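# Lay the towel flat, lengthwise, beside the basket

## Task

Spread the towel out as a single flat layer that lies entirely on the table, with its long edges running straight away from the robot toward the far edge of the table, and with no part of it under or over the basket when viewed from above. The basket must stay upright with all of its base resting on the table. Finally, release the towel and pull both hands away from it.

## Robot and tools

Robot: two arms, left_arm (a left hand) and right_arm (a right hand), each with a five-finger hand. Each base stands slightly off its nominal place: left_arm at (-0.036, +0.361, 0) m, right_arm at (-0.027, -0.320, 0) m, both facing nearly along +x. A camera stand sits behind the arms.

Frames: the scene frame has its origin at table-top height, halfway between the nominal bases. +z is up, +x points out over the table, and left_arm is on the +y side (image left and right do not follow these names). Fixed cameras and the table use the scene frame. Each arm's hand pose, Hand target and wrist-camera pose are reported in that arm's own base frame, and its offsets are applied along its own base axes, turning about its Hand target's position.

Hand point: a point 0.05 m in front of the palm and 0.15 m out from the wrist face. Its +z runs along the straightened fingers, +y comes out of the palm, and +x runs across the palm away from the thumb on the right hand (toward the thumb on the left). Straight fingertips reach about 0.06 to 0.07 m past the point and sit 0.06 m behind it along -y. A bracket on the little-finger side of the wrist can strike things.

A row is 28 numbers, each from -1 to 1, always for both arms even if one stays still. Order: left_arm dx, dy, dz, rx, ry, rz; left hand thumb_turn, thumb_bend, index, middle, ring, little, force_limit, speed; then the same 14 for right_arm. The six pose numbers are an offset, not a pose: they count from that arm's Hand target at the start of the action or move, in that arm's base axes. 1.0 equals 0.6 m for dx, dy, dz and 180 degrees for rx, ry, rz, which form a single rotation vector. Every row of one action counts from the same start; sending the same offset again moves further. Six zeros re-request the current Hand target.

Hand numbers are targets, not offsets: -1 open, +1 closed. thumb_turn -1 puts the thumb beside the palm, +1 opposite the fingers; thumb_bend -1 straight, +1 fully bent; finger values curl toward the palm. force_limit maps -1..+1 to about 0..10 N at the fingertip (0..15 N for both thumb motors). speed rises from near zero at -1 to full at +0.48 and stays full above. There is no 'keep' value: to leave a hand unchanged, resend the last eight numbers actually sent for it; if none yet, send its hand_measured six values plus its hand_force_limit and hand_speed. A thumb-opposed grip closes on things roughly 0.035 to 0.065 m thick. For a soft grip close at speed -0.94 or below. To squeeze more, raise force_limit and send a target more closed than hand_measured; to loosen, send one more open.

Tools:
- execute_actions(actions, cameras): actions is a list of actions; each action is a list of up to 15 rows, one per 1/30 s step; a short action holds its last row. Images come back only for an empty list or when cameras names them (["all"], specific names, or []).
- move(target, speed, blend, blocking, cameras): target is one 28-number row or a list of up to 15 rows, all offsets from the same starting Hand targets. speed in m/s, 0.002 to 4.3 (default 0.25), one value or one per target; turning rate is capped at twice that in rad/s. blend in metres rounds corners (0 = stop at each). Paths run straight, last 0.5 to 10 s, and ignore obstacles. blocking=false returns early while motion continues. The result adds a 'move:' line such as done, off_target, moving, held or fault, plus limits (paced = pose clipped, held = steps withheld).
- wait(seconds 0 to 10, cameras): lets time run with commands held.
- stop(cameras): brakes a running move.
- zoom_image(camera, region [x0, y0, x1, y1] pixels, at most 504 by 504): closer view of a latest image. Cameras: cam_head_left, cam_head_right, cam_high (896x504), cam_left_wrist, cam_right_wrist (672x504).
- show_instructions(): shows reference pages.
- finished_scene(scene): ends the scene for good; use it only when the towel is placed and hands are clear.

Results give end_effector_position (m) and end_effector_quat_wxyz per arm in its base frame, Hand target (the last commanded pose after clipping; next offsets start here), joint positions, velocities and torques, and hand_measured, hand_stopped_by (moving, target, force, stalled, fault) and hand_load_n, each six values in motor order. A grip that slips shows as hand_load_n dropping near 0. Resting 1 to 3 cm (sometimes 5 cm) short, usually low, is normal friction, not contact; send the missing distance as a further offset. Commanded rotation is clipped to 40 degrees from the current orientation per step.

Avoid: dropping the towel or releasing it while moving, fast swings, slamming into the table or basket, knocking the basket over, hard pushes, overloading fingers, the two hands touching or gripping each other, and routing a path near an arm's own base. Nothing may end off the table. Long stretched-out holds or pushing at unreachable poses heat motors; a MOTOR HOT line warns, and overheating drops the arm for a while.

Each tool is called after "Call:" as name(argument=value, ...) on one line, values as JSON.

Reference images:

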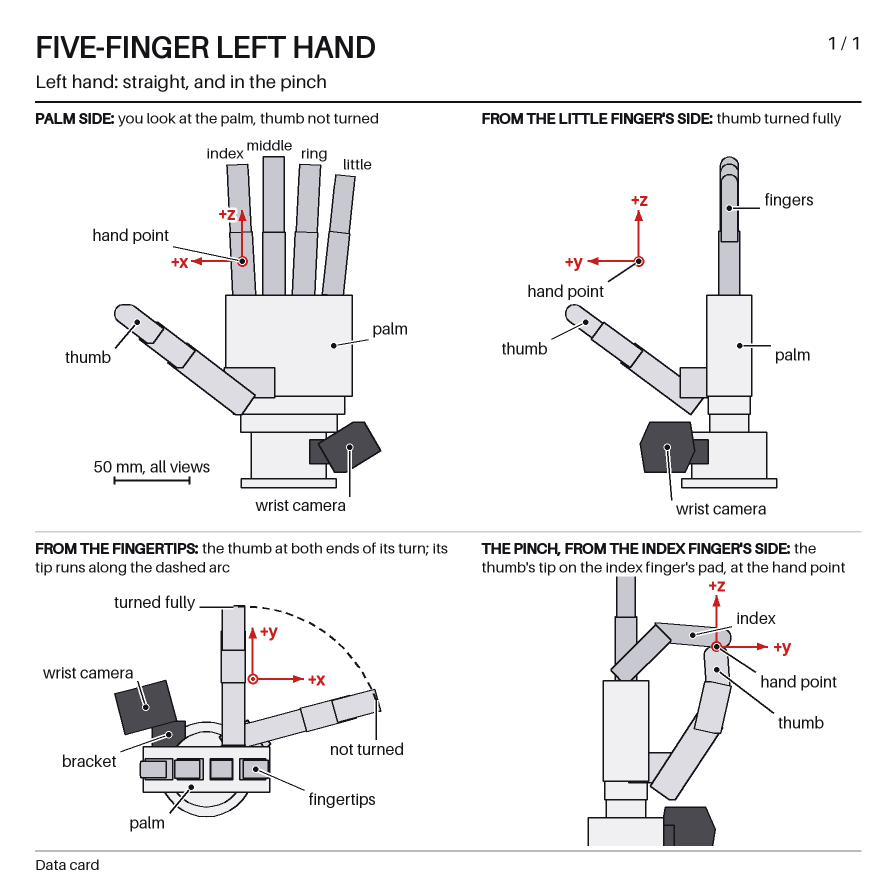

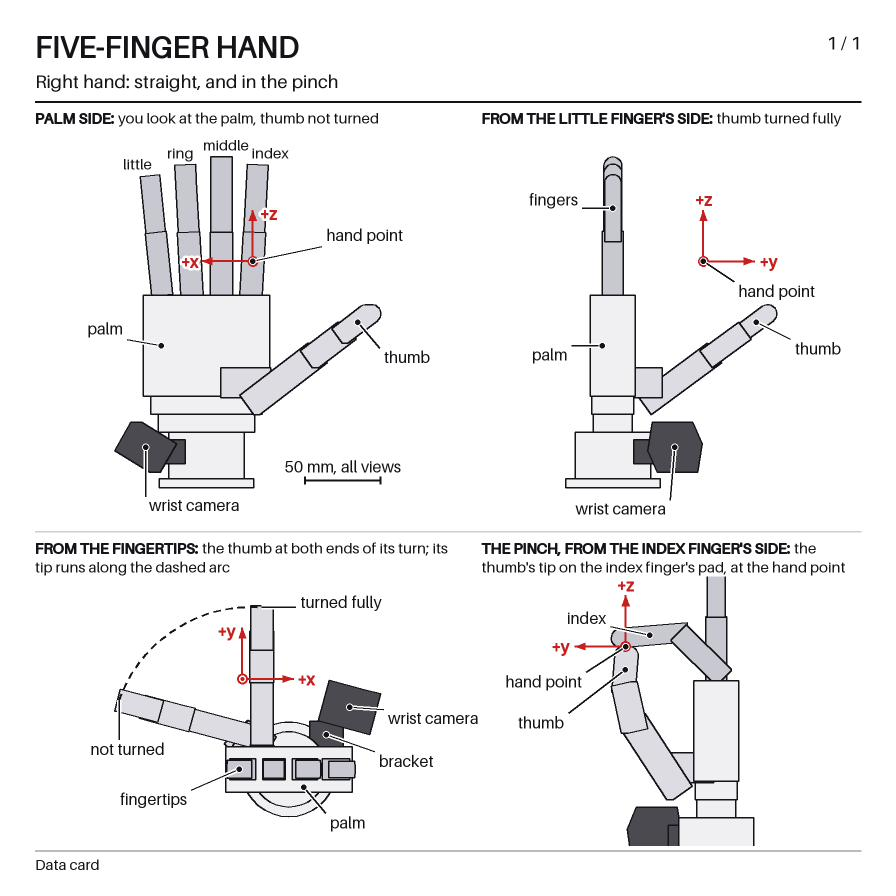

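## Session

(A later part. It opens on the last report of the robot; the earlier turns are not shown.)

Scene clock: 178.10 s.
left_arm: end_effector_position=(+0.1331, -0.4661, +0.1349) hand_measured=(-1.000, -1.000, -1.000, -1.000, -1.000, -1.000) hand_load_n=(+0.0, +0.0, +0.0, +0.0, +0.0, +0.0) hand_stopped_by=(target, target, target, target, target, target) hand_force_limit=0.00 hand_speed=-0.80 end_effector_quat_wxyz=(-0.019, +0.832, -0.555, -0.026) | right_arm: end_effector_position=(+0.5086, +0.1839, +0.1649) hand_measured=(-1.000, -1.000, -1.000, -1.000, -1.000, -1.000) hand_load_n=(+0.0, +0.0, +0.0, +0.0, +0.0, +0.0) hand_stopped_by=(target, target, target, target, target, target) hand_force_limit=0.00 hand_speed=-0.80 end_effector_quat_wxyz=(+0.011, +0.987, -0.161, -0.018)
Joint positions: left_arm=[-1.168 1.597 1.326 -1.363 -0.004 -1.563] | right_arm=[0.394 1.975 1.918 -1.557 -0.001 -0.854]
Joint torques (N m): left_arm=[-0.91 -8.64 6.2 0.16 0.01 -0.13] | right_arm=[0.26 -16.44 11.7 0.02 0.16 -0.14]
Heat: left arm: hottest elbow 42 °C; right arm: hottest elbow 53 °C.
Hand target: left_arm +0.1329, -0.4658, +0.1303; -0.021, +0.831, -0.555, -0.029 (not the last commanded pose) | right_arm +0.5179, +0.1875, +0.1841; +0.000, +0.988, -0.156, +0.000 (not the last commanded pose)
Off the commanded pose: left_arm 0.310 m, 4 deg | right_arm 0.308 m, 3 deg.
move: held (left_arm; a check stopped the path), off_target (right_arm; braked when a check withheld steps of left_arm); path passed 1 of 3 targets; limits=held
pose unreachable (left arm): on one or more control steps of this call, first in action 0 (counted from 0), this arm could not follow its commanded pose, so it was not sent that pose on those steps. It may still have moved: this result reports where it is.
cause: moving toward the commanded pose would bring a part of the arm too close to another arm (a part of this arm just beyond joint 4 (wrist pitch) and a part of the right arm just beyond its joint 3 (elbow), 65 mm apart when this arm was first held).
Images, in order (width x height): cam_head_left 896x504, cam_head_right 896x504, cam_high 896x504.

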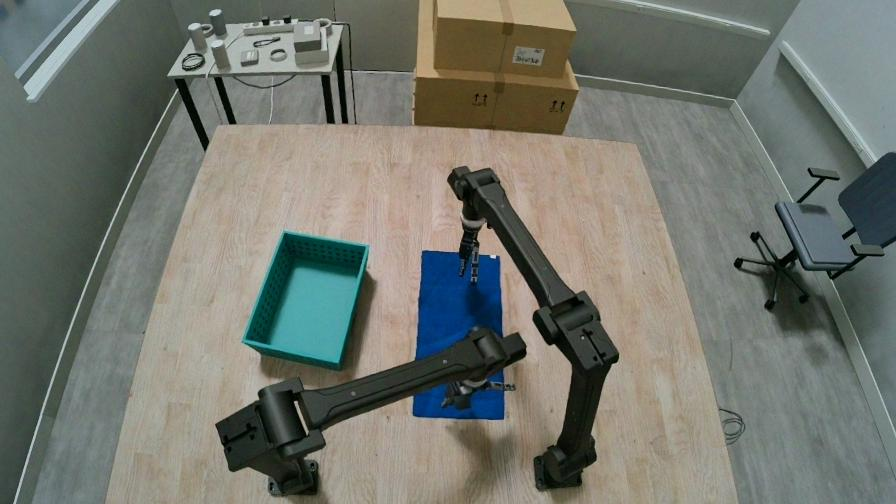

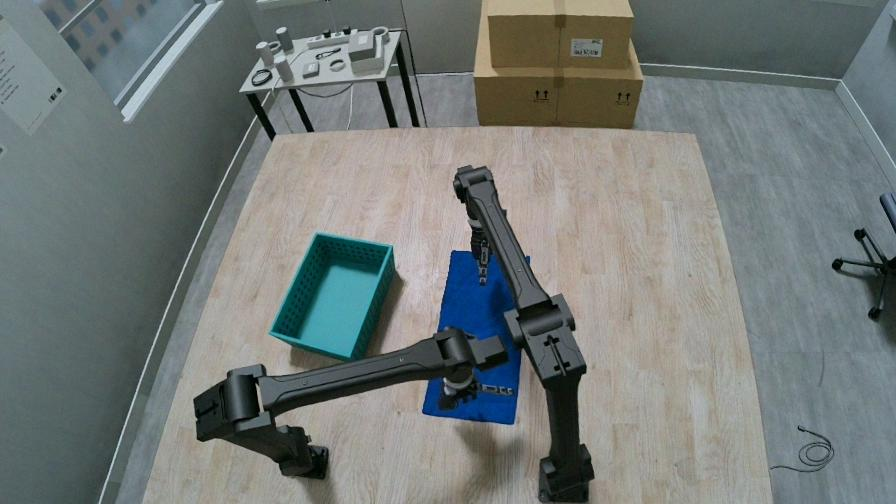

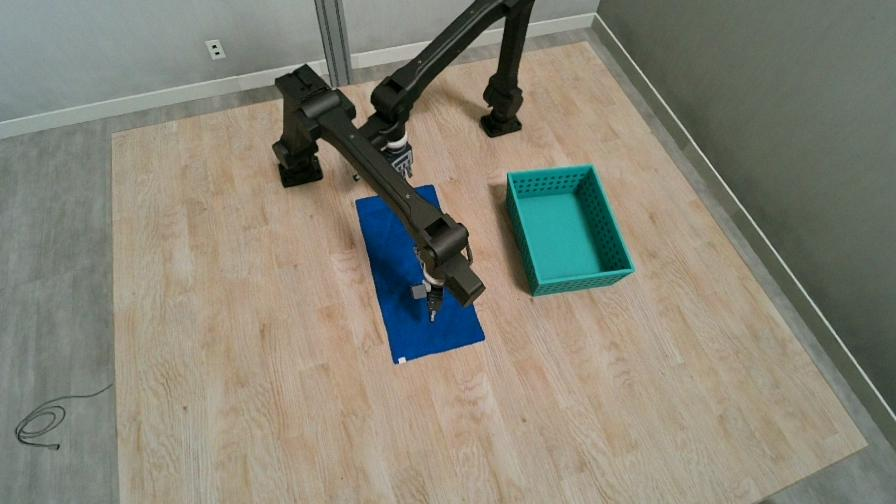

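Call:
move(target=[[0.03, 0.2, 0.03, 0, 0, 0, -1, -1, -1, -1, -1, -1, 0.0, -0.8, -0.03, -0.2, 0.06, 0, 0, 0, -1, -1, -1, -1, -1, -1, 0.0, -0.8], [0.112, 0.443, 0.2, 0, 0, 0, -1, -1, -1, -1, -1, -1, 0.0, -0.8, -0.11, -0.48, 0.12, 0, 0, 0, -1, -1, -1, -1, -1, -1, 0.0, -0.8]], speed=[0.25, 0.3], blend=[0.05, 0], cameras=["cam_head_left", "cam_head_right"])

Scene clock: 195.40 s.
left_arm: end_effector_position=(+0.1900, -0.1935, +0.2288) hand_measured=(-1.000, -1.000, -1.000, -1.000, -1.000, -1.000) hand_load_n=(+0.0, +0.0, +0.0, +0.0, +0.0, +0.0) hand_stopped_by=(target, target, target, target, target, target) hand_force_limit=0.00 hand_speed=-0.80 end_effector_quat_wxyz=(-0.022, +0.833, -0.550, -0.054) | right_arm: end_effector_position=(+0.4528, -0.1041, +0.2476) hand_measured=(-1.000, -1.000, -1.000, -1.000, -1.000, -1.000) hand_load_n=(+0.0, +0.0, +0.0, +0.0, +0.0, +0.0) hand_stopped_by=(target, target, target, target, target, target) hand_force_limit=0.00 hand_speed=-0.80 end_effector_quat_wxyz=(+0.001, +0.986, -0.165, -0.006)
Joint positions: left_arm=[-0.576 1.125 1.114 -1.668 -0.045 -0.982] | right_arm=[-0.112 1.668 1.706 -1.621 0.001 -1.352]
Joint torques (N m): left_arm=[-0.85 -3.96 10.56 -0.39 0.05 -0.01] | right_arm=[0.85 -12.92 8.95 0.14 0.11 -0.15]
Heat: left arm: hottest elbow 41 °C; right arm: hottest elbow 55 °C.
Hand target: left_arm +0.2003, -0.1999, +0.2504; -0.021, +0.832, -0.554, -0.029 | right_arm +0.4518, -0.1004, +0.2561; -0.001, +0.988, -0.156, +0.000
Off the commanded pose: left_arm 0.025 m, 3 deg | right_arm 0.009 m, 1 deg.
move: off_target (left_arm)
Images, in order (width x height): cam_head_left 896x504, cam_head_right 896x504.

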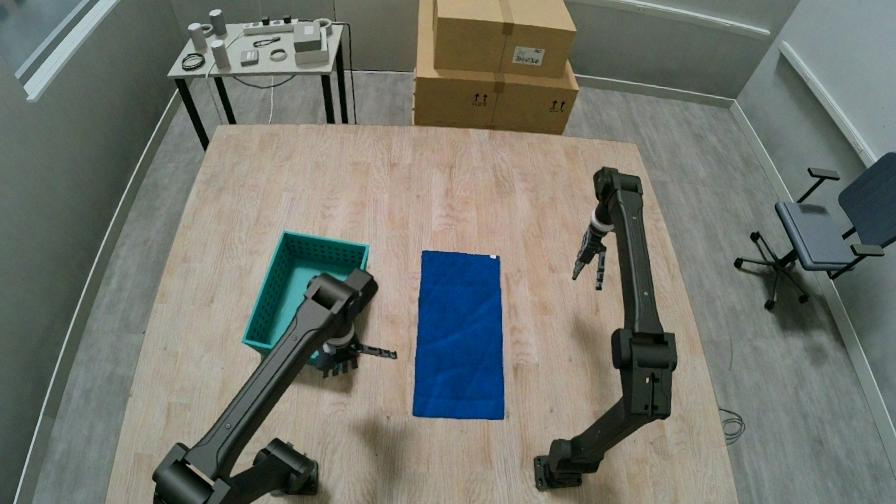

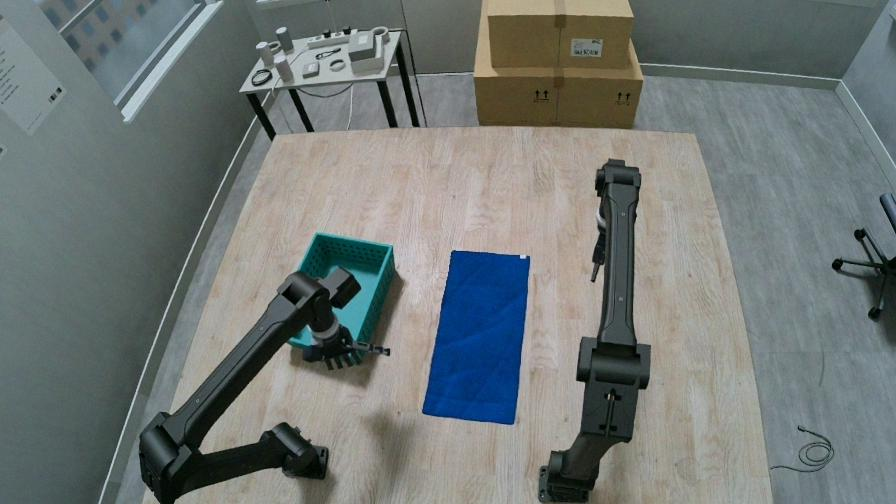

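Towel is flat, aligned, clear of the basket; the arms are clear.

Call:
finished_scene(scene=2)

The scene is finished: the task was done.


## Next scene

The same job, from a new start.

Reference images:

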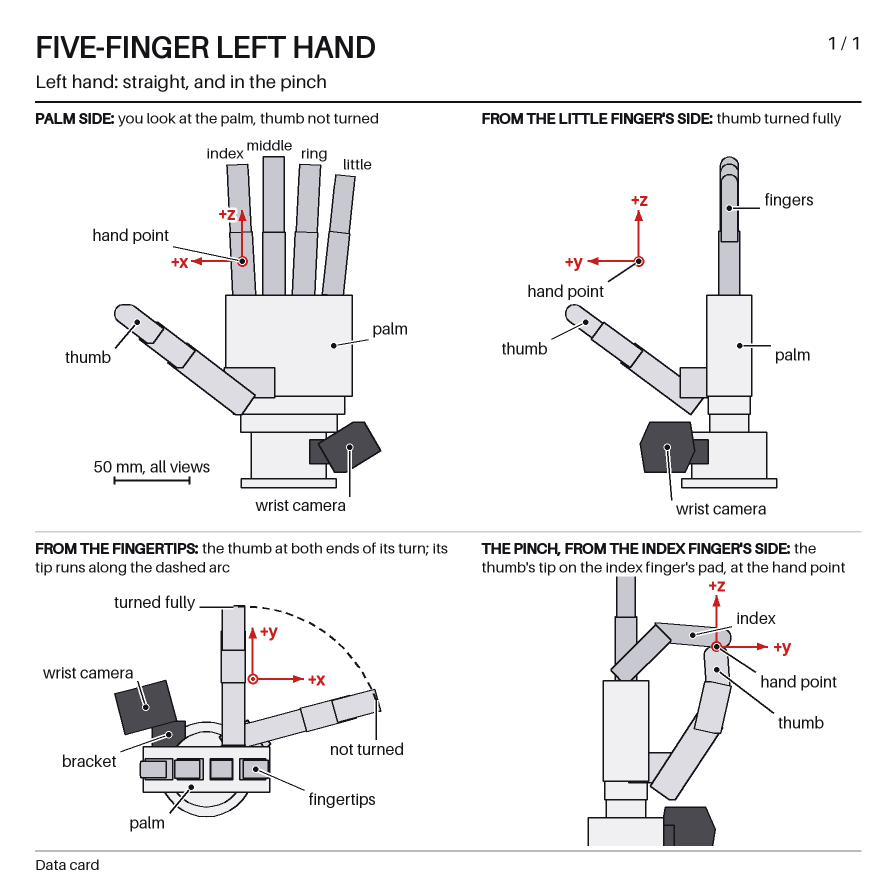

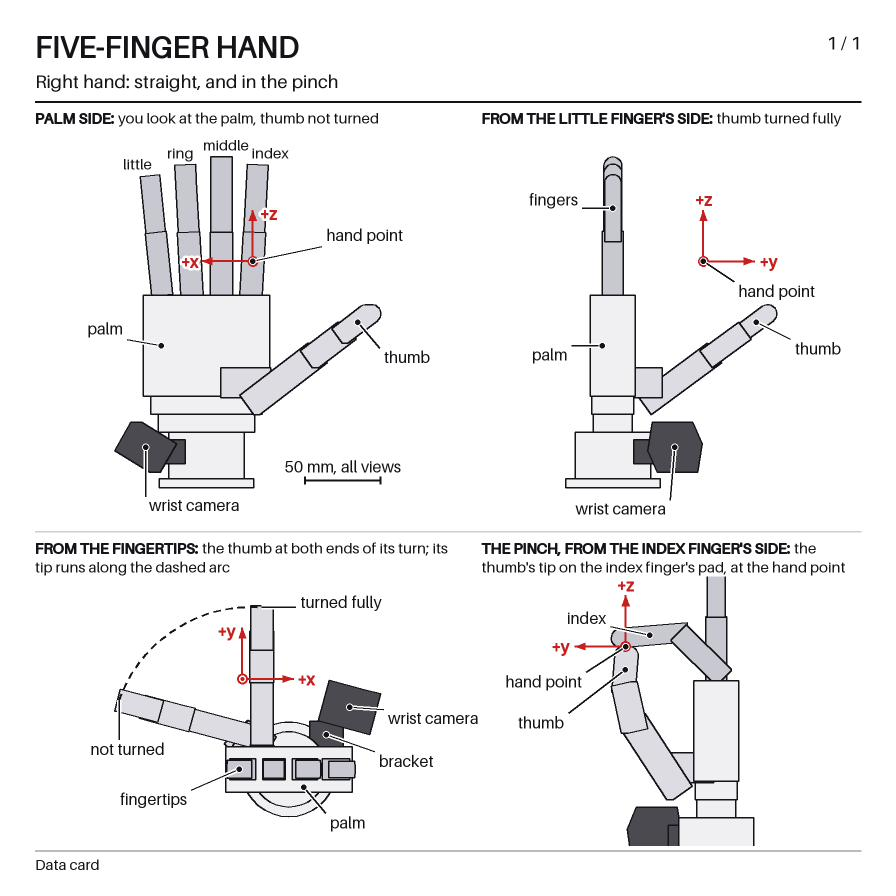

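Call:
execute_actions(actions=[], cameras=["cam_head_left", "cam_head_right", "cam_high"])

Scene clock: 0.00 s.
left_arm: end_effector_position=(+0.7687, +0.1417, +0.2625) hand_measured=(-1.000, -1.000, -1.000, -1.000, -1.000, -1.000) hand_load_n=(+0.0, +0.0, +0.0, +0.0, +0.0, +0.0) hand_stopped_by=(target, target, target, target, target, target) hand_force_limit=0.00 hand_speed=-0.80 end_effector_quat_wxyz=(+0.545, -0.576, +0.607, -0.057) | right_arm: end_effector_position=(+0.4283, -0.4511, +0.1850) hand_measured=(-1.000, -1.000, -1.000, -1.000, -1.000, -1.000) hand_load_n=(+0.0, +0.0, +0.0, +0.0, +0.0, +0.0) hand_stopped_by=(target, target, target, target, target, target) hand_force_limit=0.00 hand_speed=-0.80 end_effector_quat_wxyz=(+0.001, +0.423, +0.905, -0.050)
Joint positions: left_arm=[0.057 1.912 1.835 -0.408 -0.542 0.441] | right_arm=[-0.879 1.865 1.82 -1.482 0.09 1.564]
Joint velocities: within noise
Joint torques (N m): no reading
Heat: left arm: hottest elbow 37 °C; right arm: hottest elbow 41 °C.
Hand target: left_arm +0.7745, +0.1421, +0.2876; +0.559, -0.574, +0.594, -0.069 | right_arm +0.4328, -0.4566, +0.1947; +0.011, +0.423, +0.904, -0.055
Images, in order (width x height): cam_head_left 896x504, cam_head_right 896x504, cam_high 896x504.

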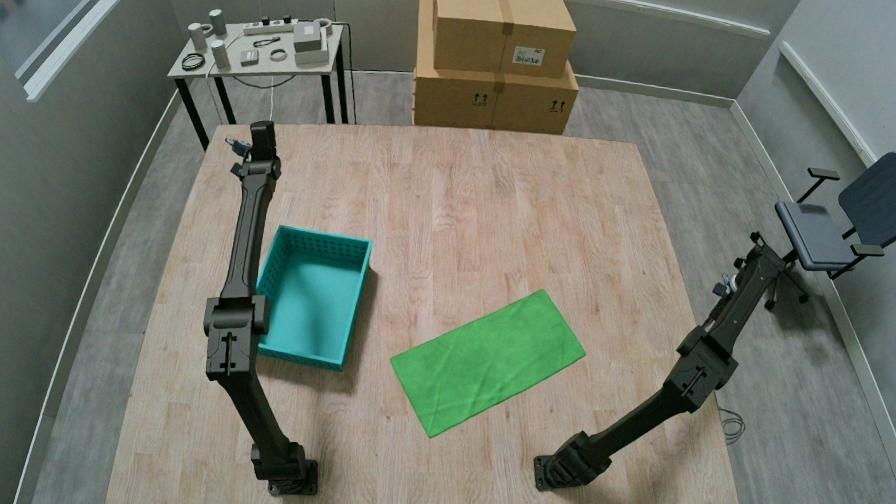

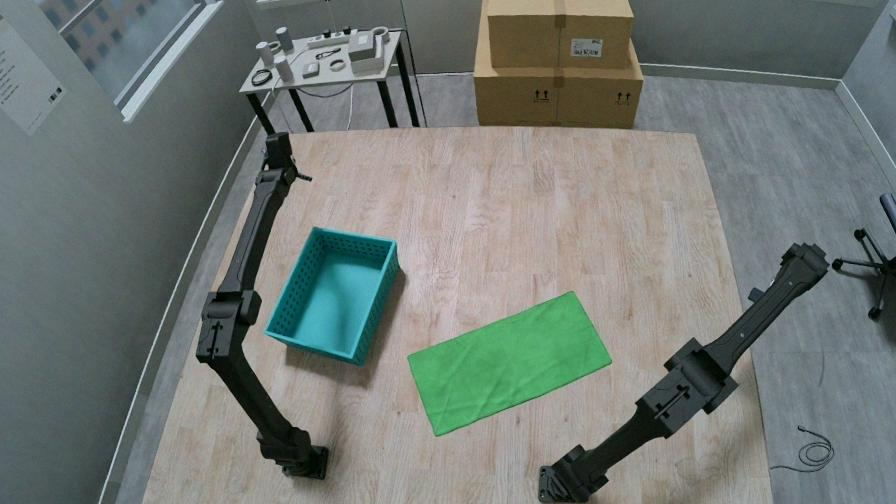

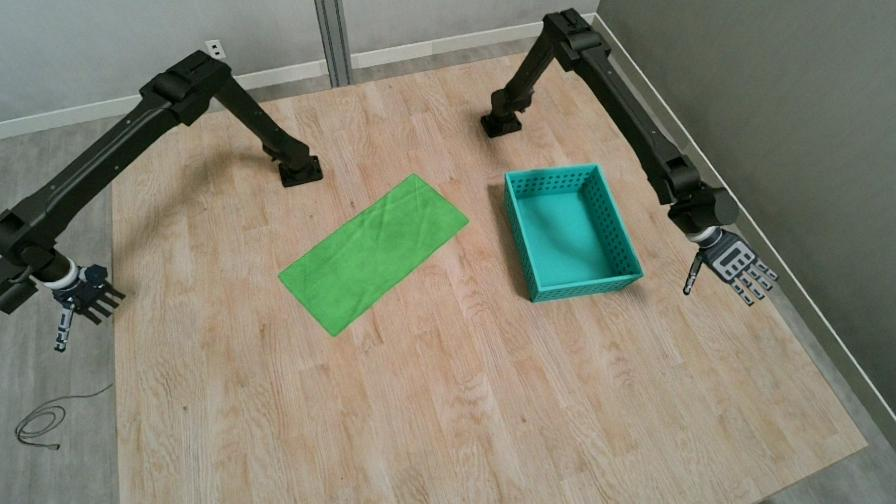

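Call:
move(target=[-0.6575, -0.3702, 0.0873, -0.0877, 0.3812, -0.2336, -1, -1, -1, -1, -1, -1, 0.0, -0.8, -0.1867, 0.8417, 0.009, 0.0257, 0.0387, 0.7773, -1, -1, -1, -1, -1, -1, 0.0, -0.8], speed=0.4, cameras=["cam_head_left"])

Scene clock: 46.33 s.
left_arm: end_effector_position=(+0.3834, -0.0800, +0.3387) hand_measured=(-1.000, -1.000, -1.000, -1.000, -1.000, -1.000) hand_load_n=(+0.0, +0.0, +0.0, +0.0, +0.0, +0.0) hand_stopped_by=(target, target, target, target, target, target) hand_force_limit=0.00 hand_speed=-0.80 end_effector_quat_wxyz=(+0.058, -0.348, +0.935, -0.037) | right_arm: end_effector_position=(+0.3235, +0.0504, +0.1950) hand_measured=(-1.000, -1.000, -1.000, -1.000, -1.000, -1.000) hand_load_n=(+0.0, -0.5, +0.0, +0.0, +0.0, +0.0) hand_stopped_by=(target, target, target, target, target, target) hand_force_limit=0.00 hand_speed=-0.80 end_effector_quat_wxyz=(+0.003, +0.704, -0.710, -0.003)
Joint positions: left_arm=[-0.232 1.472 1.735 -1.696 -0.003 0.626] | right_arm=[0.05 1.357 1.219 -1.441 -0.001 0.058]
Joint torques (N m): left_arm=[-1.38 -8.18 6.49 0.12 0 -0.03] | right_arm=[-0.09 -8.76 8.43 0.14 0.13 -0.16]
Heat: left arm: hottest elbow 43 °C; right arm: hottest elbow 46 °C.
Hand target: left_arm +0.3801, -0.0801, +0.3399; +0.000, -0.342, +0.940, -0.001 | right_arm +0.3207, +0.0484, +0.2001; +0.000, +0.707, -0.708, +0.000
Off the commanded pose: left_arm 0.004 m, 8 deg | right_arm 0.006 m, 1 deg.
joint sent to its limit (left arm) — joint 4 (wrist pitch), lower limit. The joint targets are off in orientation, not in position.
move: off_target (left_arm)
Images, in order (width x height): cam_head_left 896x504.

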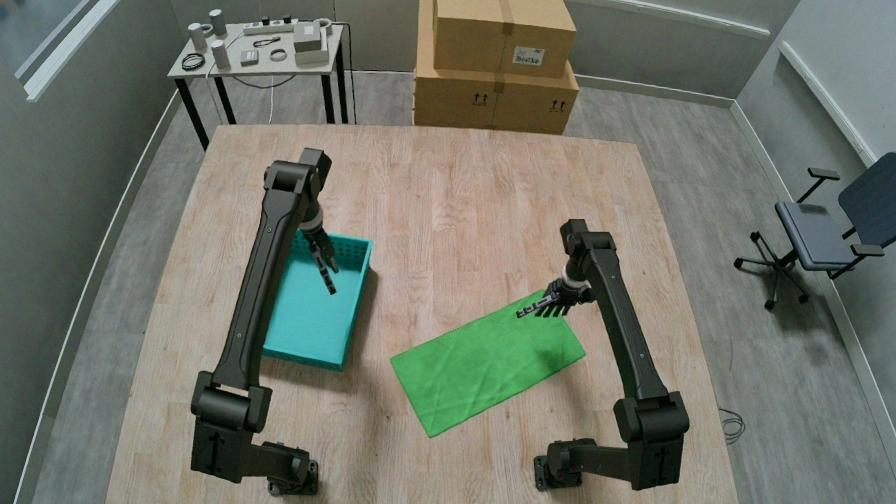

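Call:
move(target=[[-0.1667, -0.2, -0.0667, 0, 0, 0, -1, -1, -1, -1, -1, -1, 0.0, -0.8, 0, 0, -0.08, 0, 0, 0, -1, -1, -1, -1, -1, -1, 0.0, -0.8], [-0.3398, -0.4032, -0.39, 0, 0, 0, -1, -1, -1, -1, -1, -1, 0.0, -0.8, 0, 0, -0.16, 0, 0, 0, -1, -1, -1, -1, -1, -1, 0.0, -0.8], [-0.3398, -0.4032, -0.4717, 0, 0, 0, -1, -1, -1, -1, -1, -1, 0.0, -0.8, 0, 0, -0.238, 0, 0, 0, -1, -1, -1, -1, -1, -1, 0.0, -0.8]], speed=[0.3, 0.25, 0.06], blend=[0.05, 0.01, 0], cameras=["cam_head_left"])

Scene clock: 60.60 s.
left_arm: end_effector_position=(+0.1767, -0.3223, +0.0752) hand_measured=(-1.000, -1.000, -1.000, -1.000, -1.000, -1.000) hand_load_n=(+0.0, +0.0, +0.0, -4.0, +0.0, +0.0) hand_stopped_by=(target, target, target, target, target, target) hand_force_limit=0.00 hand_speed=-0.80 end_effector_quat_wxyz=(+0.001, -0.336, +0.942, -0.006) | right_arm: end_effector_position=(+0.3200, +0.0500, +0.0751) hand_measured=(-1.000, -1.000, -1.000, -1.000, -1.000, -1.000) hand_load_n=(+0.0, +0.0, +0.0, -6.0, +0.0, +0.0) hand_stopped_by=(target, target, target, target, target, target) hand_force_limit=0.00 hand_speed=-0.80 end_effector_quat_wxyz=(-0.005, +0.706, -0.709, +0.004)
Joint positions: left_arm=[-0.969 1.536 1.082 -1.105 0.002 -0.084] | right_arm=[0.05 1.429 0.965 -1.093 -0.001 0.055]
Joint torques (N m): left_arm=[-1.03 -5.83 4.55 1.58 -0.1 -0.26] | right_arm=[-0.15 -5.48 6.31 1.88 0.12 -0.15]
Heat: left arm: hottest elbow 42 °C; right arm: hottest elbow 46 °C.
Hand target: left_arm +0.1761, -0.3220, +0.0570; +0.000, -0.342, +0.940, -0.001 | right_arm +0.3207, +0.0484, +0.0574; +0.000, +0.707, -0.708, +0.000
Off the commanded pose: left_arm 0.018 m, 1 deg | right_arm 0.018 m, 1 deg.
move: off_target (left_arm, right_arm)
Images, in order (width x height): cam_head_left 896x504.

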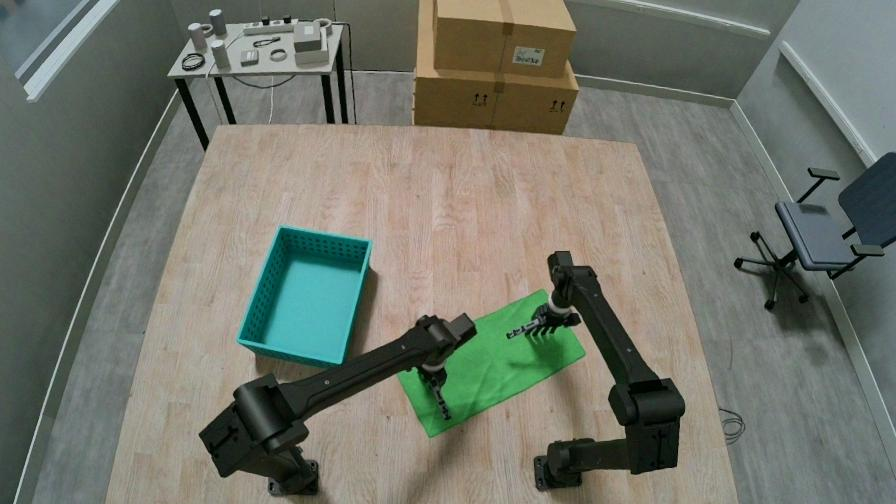

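Call:
move(target=[[-0.059, -0.0627, 0, 0, 0, 0.1239, -1, -1, -1, -1, -1, -1, 0.0, -0.8, 0.149, 0.0448, 0, 0, 0, 0.1239, -1, -1, -1, -1, -1, -1, 0.0, -0.8], [-0.0665, -0.156, 0, 0, 0, 0.2483, -1, -1, -1, -1, -1, -1, 0.0, -0.8, 0.2803, 0.1485, 0, 0, 0, 0.2483, -1, -1, -1, -1, -1, -1, 0.0, -0.8], [-0.031, -0.2682, 0, 0, 0, 0.3722, -1, -1, -1, -1, -1, -1, 0.0, -0.8, 0.381, 0.2732, 0, 0, 0, 0.3722, -1, -1, -1, -1, -1, -1, 0.0, -0.8], [-0.051, -0.2682, 0, 0, 0, 0.3722, -1, -1, -1, -1, -1, -1, 0.0, -0.8, 0.401, 0.2732, 0, 0, 0, 0.3722, -1, -1, -1, -1, -1, -1, 0.0, -0.8]], speed=[0.12, 0.12, 0.12, 0.05], blend=[0.02, 0.02, 0, 0], cameras=["cam_head_left", "cam_head_right"])

Scene clock: 98.37 s.
left_arm: end_effector_position=(+0.1680, -0.4730, +0.0748) hand_measured=(-1.000, -1.000, -1.000, -1.000, -1.000, -1.000) hand_load_n=(+0.0, +0.0, +0.0, +0.5, +0.0, +0.0) hand_stopped_by=(target, target, target, target, target, target) hand_force_limit=0.00 hand_speed=-0.80 end_effector_quat_wxyz=(-0.006, +0.812, -0.584, +0.023) | right_arm: end_effector_position=(+0.5426, +0.2005, +0.0848) hand_measured=(-1.000, -1.000, -1.000, -1.000, -1.000, -1.000) hand_load_n=(+0.0, +0.0, +0.0, -6.5, +0.0, +0.0) hand_stopped_by=(target, target, target, target, target, target) hand_force_limit=0.00 hand_speed=-0.80 end_effector_quat_wxyz=(+0.003, +0.978, -0.207, -0.003)
Joint positions: left_arm=[-1.114 1.649 1.221 -1.108 -0.033 -1.438] | right_arm=[0.389 2.095 1.906 -1.391 0.001 -0.766]
Joint torques (N m): left_arm=[-3.84 -6.36 6.34 0.4 1.29 -0.23] | right_arm=[0.73 -11.69 11.29 1.7 0.09 -0.13]
Heat: left arm: hottest elbow 40 °C; right arm: hottest elbow 47 °C.
Hand target: left_arm +0.1455, -0.4829, +0.0570; +0.000, +0.804, -0.595, +0.000 | right_arm +0.5613, +0.2123, +0.0574; +0.000, +0.980, -0.200, -0.001
Off the commanded pose: left_arm 0.030 m, 3 deg | right_arm 0.035 m, 1 deg.
move: off_target (left_arm, right_arm)
Images, in order (width x height): cam_head_left 896x504, cam_head_right 896x504.

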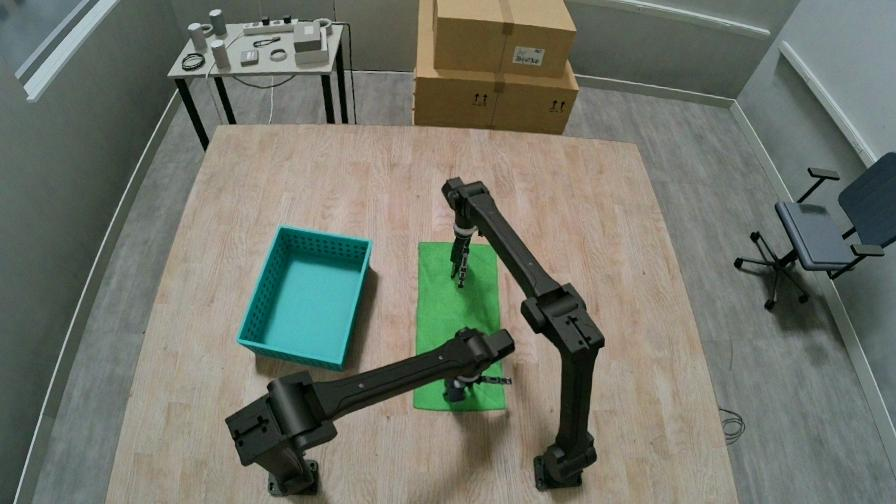

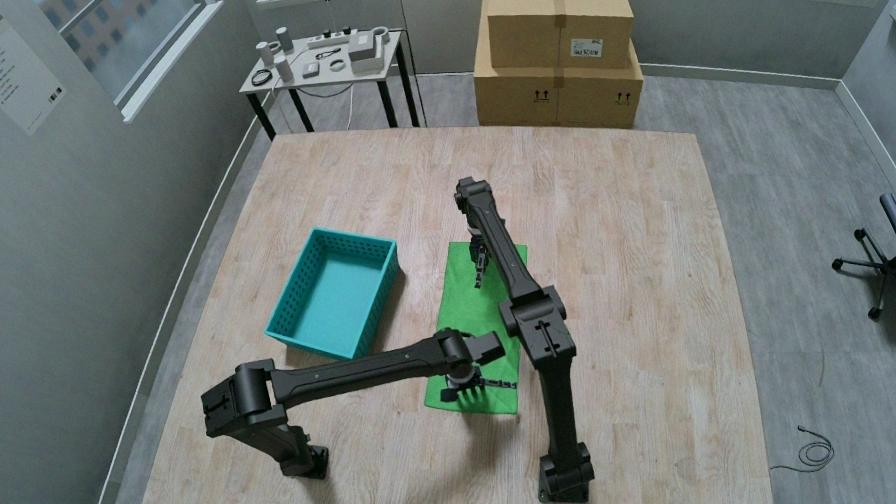

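Call:
move(target=[[0.0375, 0.0165, 0.02, 0, 0, 0, -1, -1, -1, -1, -1, -1, 0.0, -0.8, -0.0312, -0.0197, 0.02, 0, 0, 0, -1, -1, -1, -1, -1, -1, 0.0, -0.8], [0.0375, 0.0165, 0.1, 0, 0, 0, -1, -1, -1, -1, -1, -1, 0.0, -0.8, -0.0312, -0.0197, 0.17, 0, 0, 0, -1, -1, -1, -1, -1, -1, 0.0, -0.8], [0.06, 0.22, 0.15, 0, 0, 0, -1, -1, -1, -1, -1, -1, 0.0, -0.8, -0.06, -0.22, 0.26, 0, 0, 0, -1, -1, -1, -1, -1, -1, 0.0, -0.8], [0.091, 0.4715, 0.338, 0, 0, 0, -1, -1, -1, -1, -1, -1, 0.0, -0.8, -0.185, -0.52, 0.32, 0, 0, 0, -1, -1, -1, -1, -1, -1, 0.0, -0.8]], speed=[0.08, 0.12, 0.25, 0.3], blend=[0, 0.02, 0.04, 0], cameras=["cam_head_left", "cam_head_right"])

Scene clock: 128.43 s.
left_arm: end_effector_position=(+0.1897, -0.1945, +0.2387) hand_measured=(-1.000, -1.000, -1.000, -1.000, -1.000, -1.000) hand_load_n=(+0.0, -0.5, +0.0, +0.0, +0.0, +0.0) hand_stopped_by=(target, target, target, target, target, target) hand_force_limit=0.00 hand_speed=-0.80 end_effector_quat_wxyz=(+0.000, +0.806, -0.591, -0.024) | right_arm: end_effector_position=(+0.4516, -0.1032, +0.2461) hand_measured=(-1.000, -1.000, -1.000, -1.000, -1.000, -1.000) hand_load_n=(+0.0, +0.0, +0.0, +0.0, +0.0, +0.0) hand_stopped_by=(target, target, target, target, target, target) hand_force_limit=0.00 hand_speed=-0.80 end_effector_quat_wxyz=(+0.001, +0.978, -0.209, +0.000)
Joint positions: left_arm=[-0.554 1.1 1.118 -1.637 -0.003 -0.859] | right_arm=[-0.119 1.669 1.704 -1.607 0.001 -1.269]
Joint torques (N m): left_arm=[-0.56 -3.55 10.62 -0.28 0.09 -0.01] | right_arm=[0.79 -12.16 8.51 0.18 0.11 -0.12]
Heat: left arm: hottest elbow 40 °C; right arm: hottest elbow 50 °C.
Hand target: left_arm +0.2001, -0.2000, +0.2597; +0.000, +0.804, -0.595, +0.000 | right_arm +0.4504, -0.0997, +0.2493; +0.000, +0.980, -0.200, -0.001
Off the commanded pose: left_arm 0.024 m, 3 deg | right_arm 0.005 m, 1 deg.
move: off_target (left_arm)
Images, in order (width x height): cam_head_left 896x504, cam_head_right 896x504.

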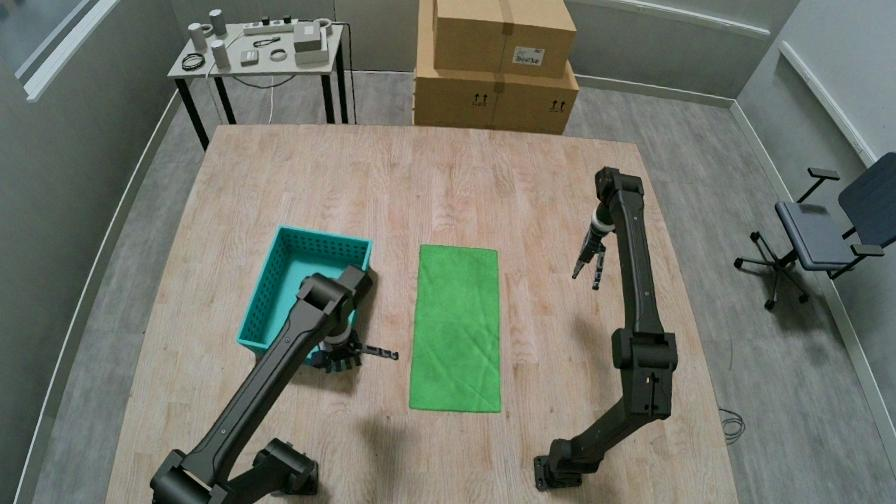

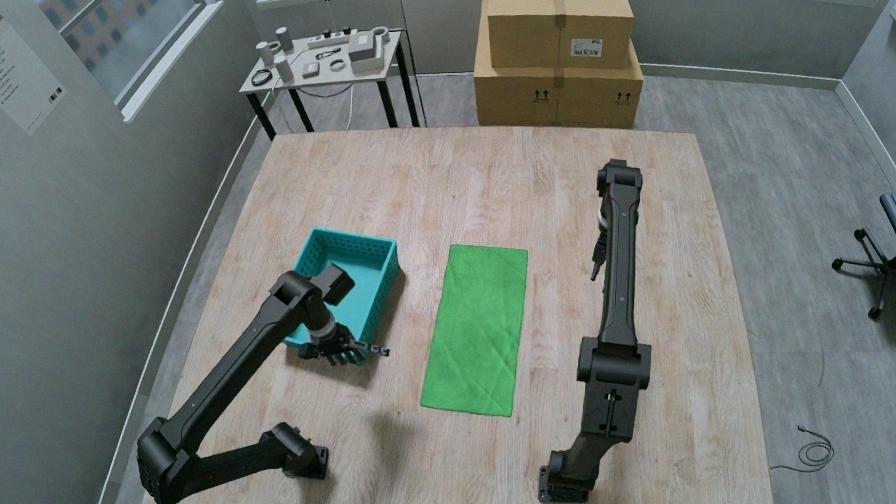

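Call:
finished_scene(scene=3)

The scene is finished: the task was done.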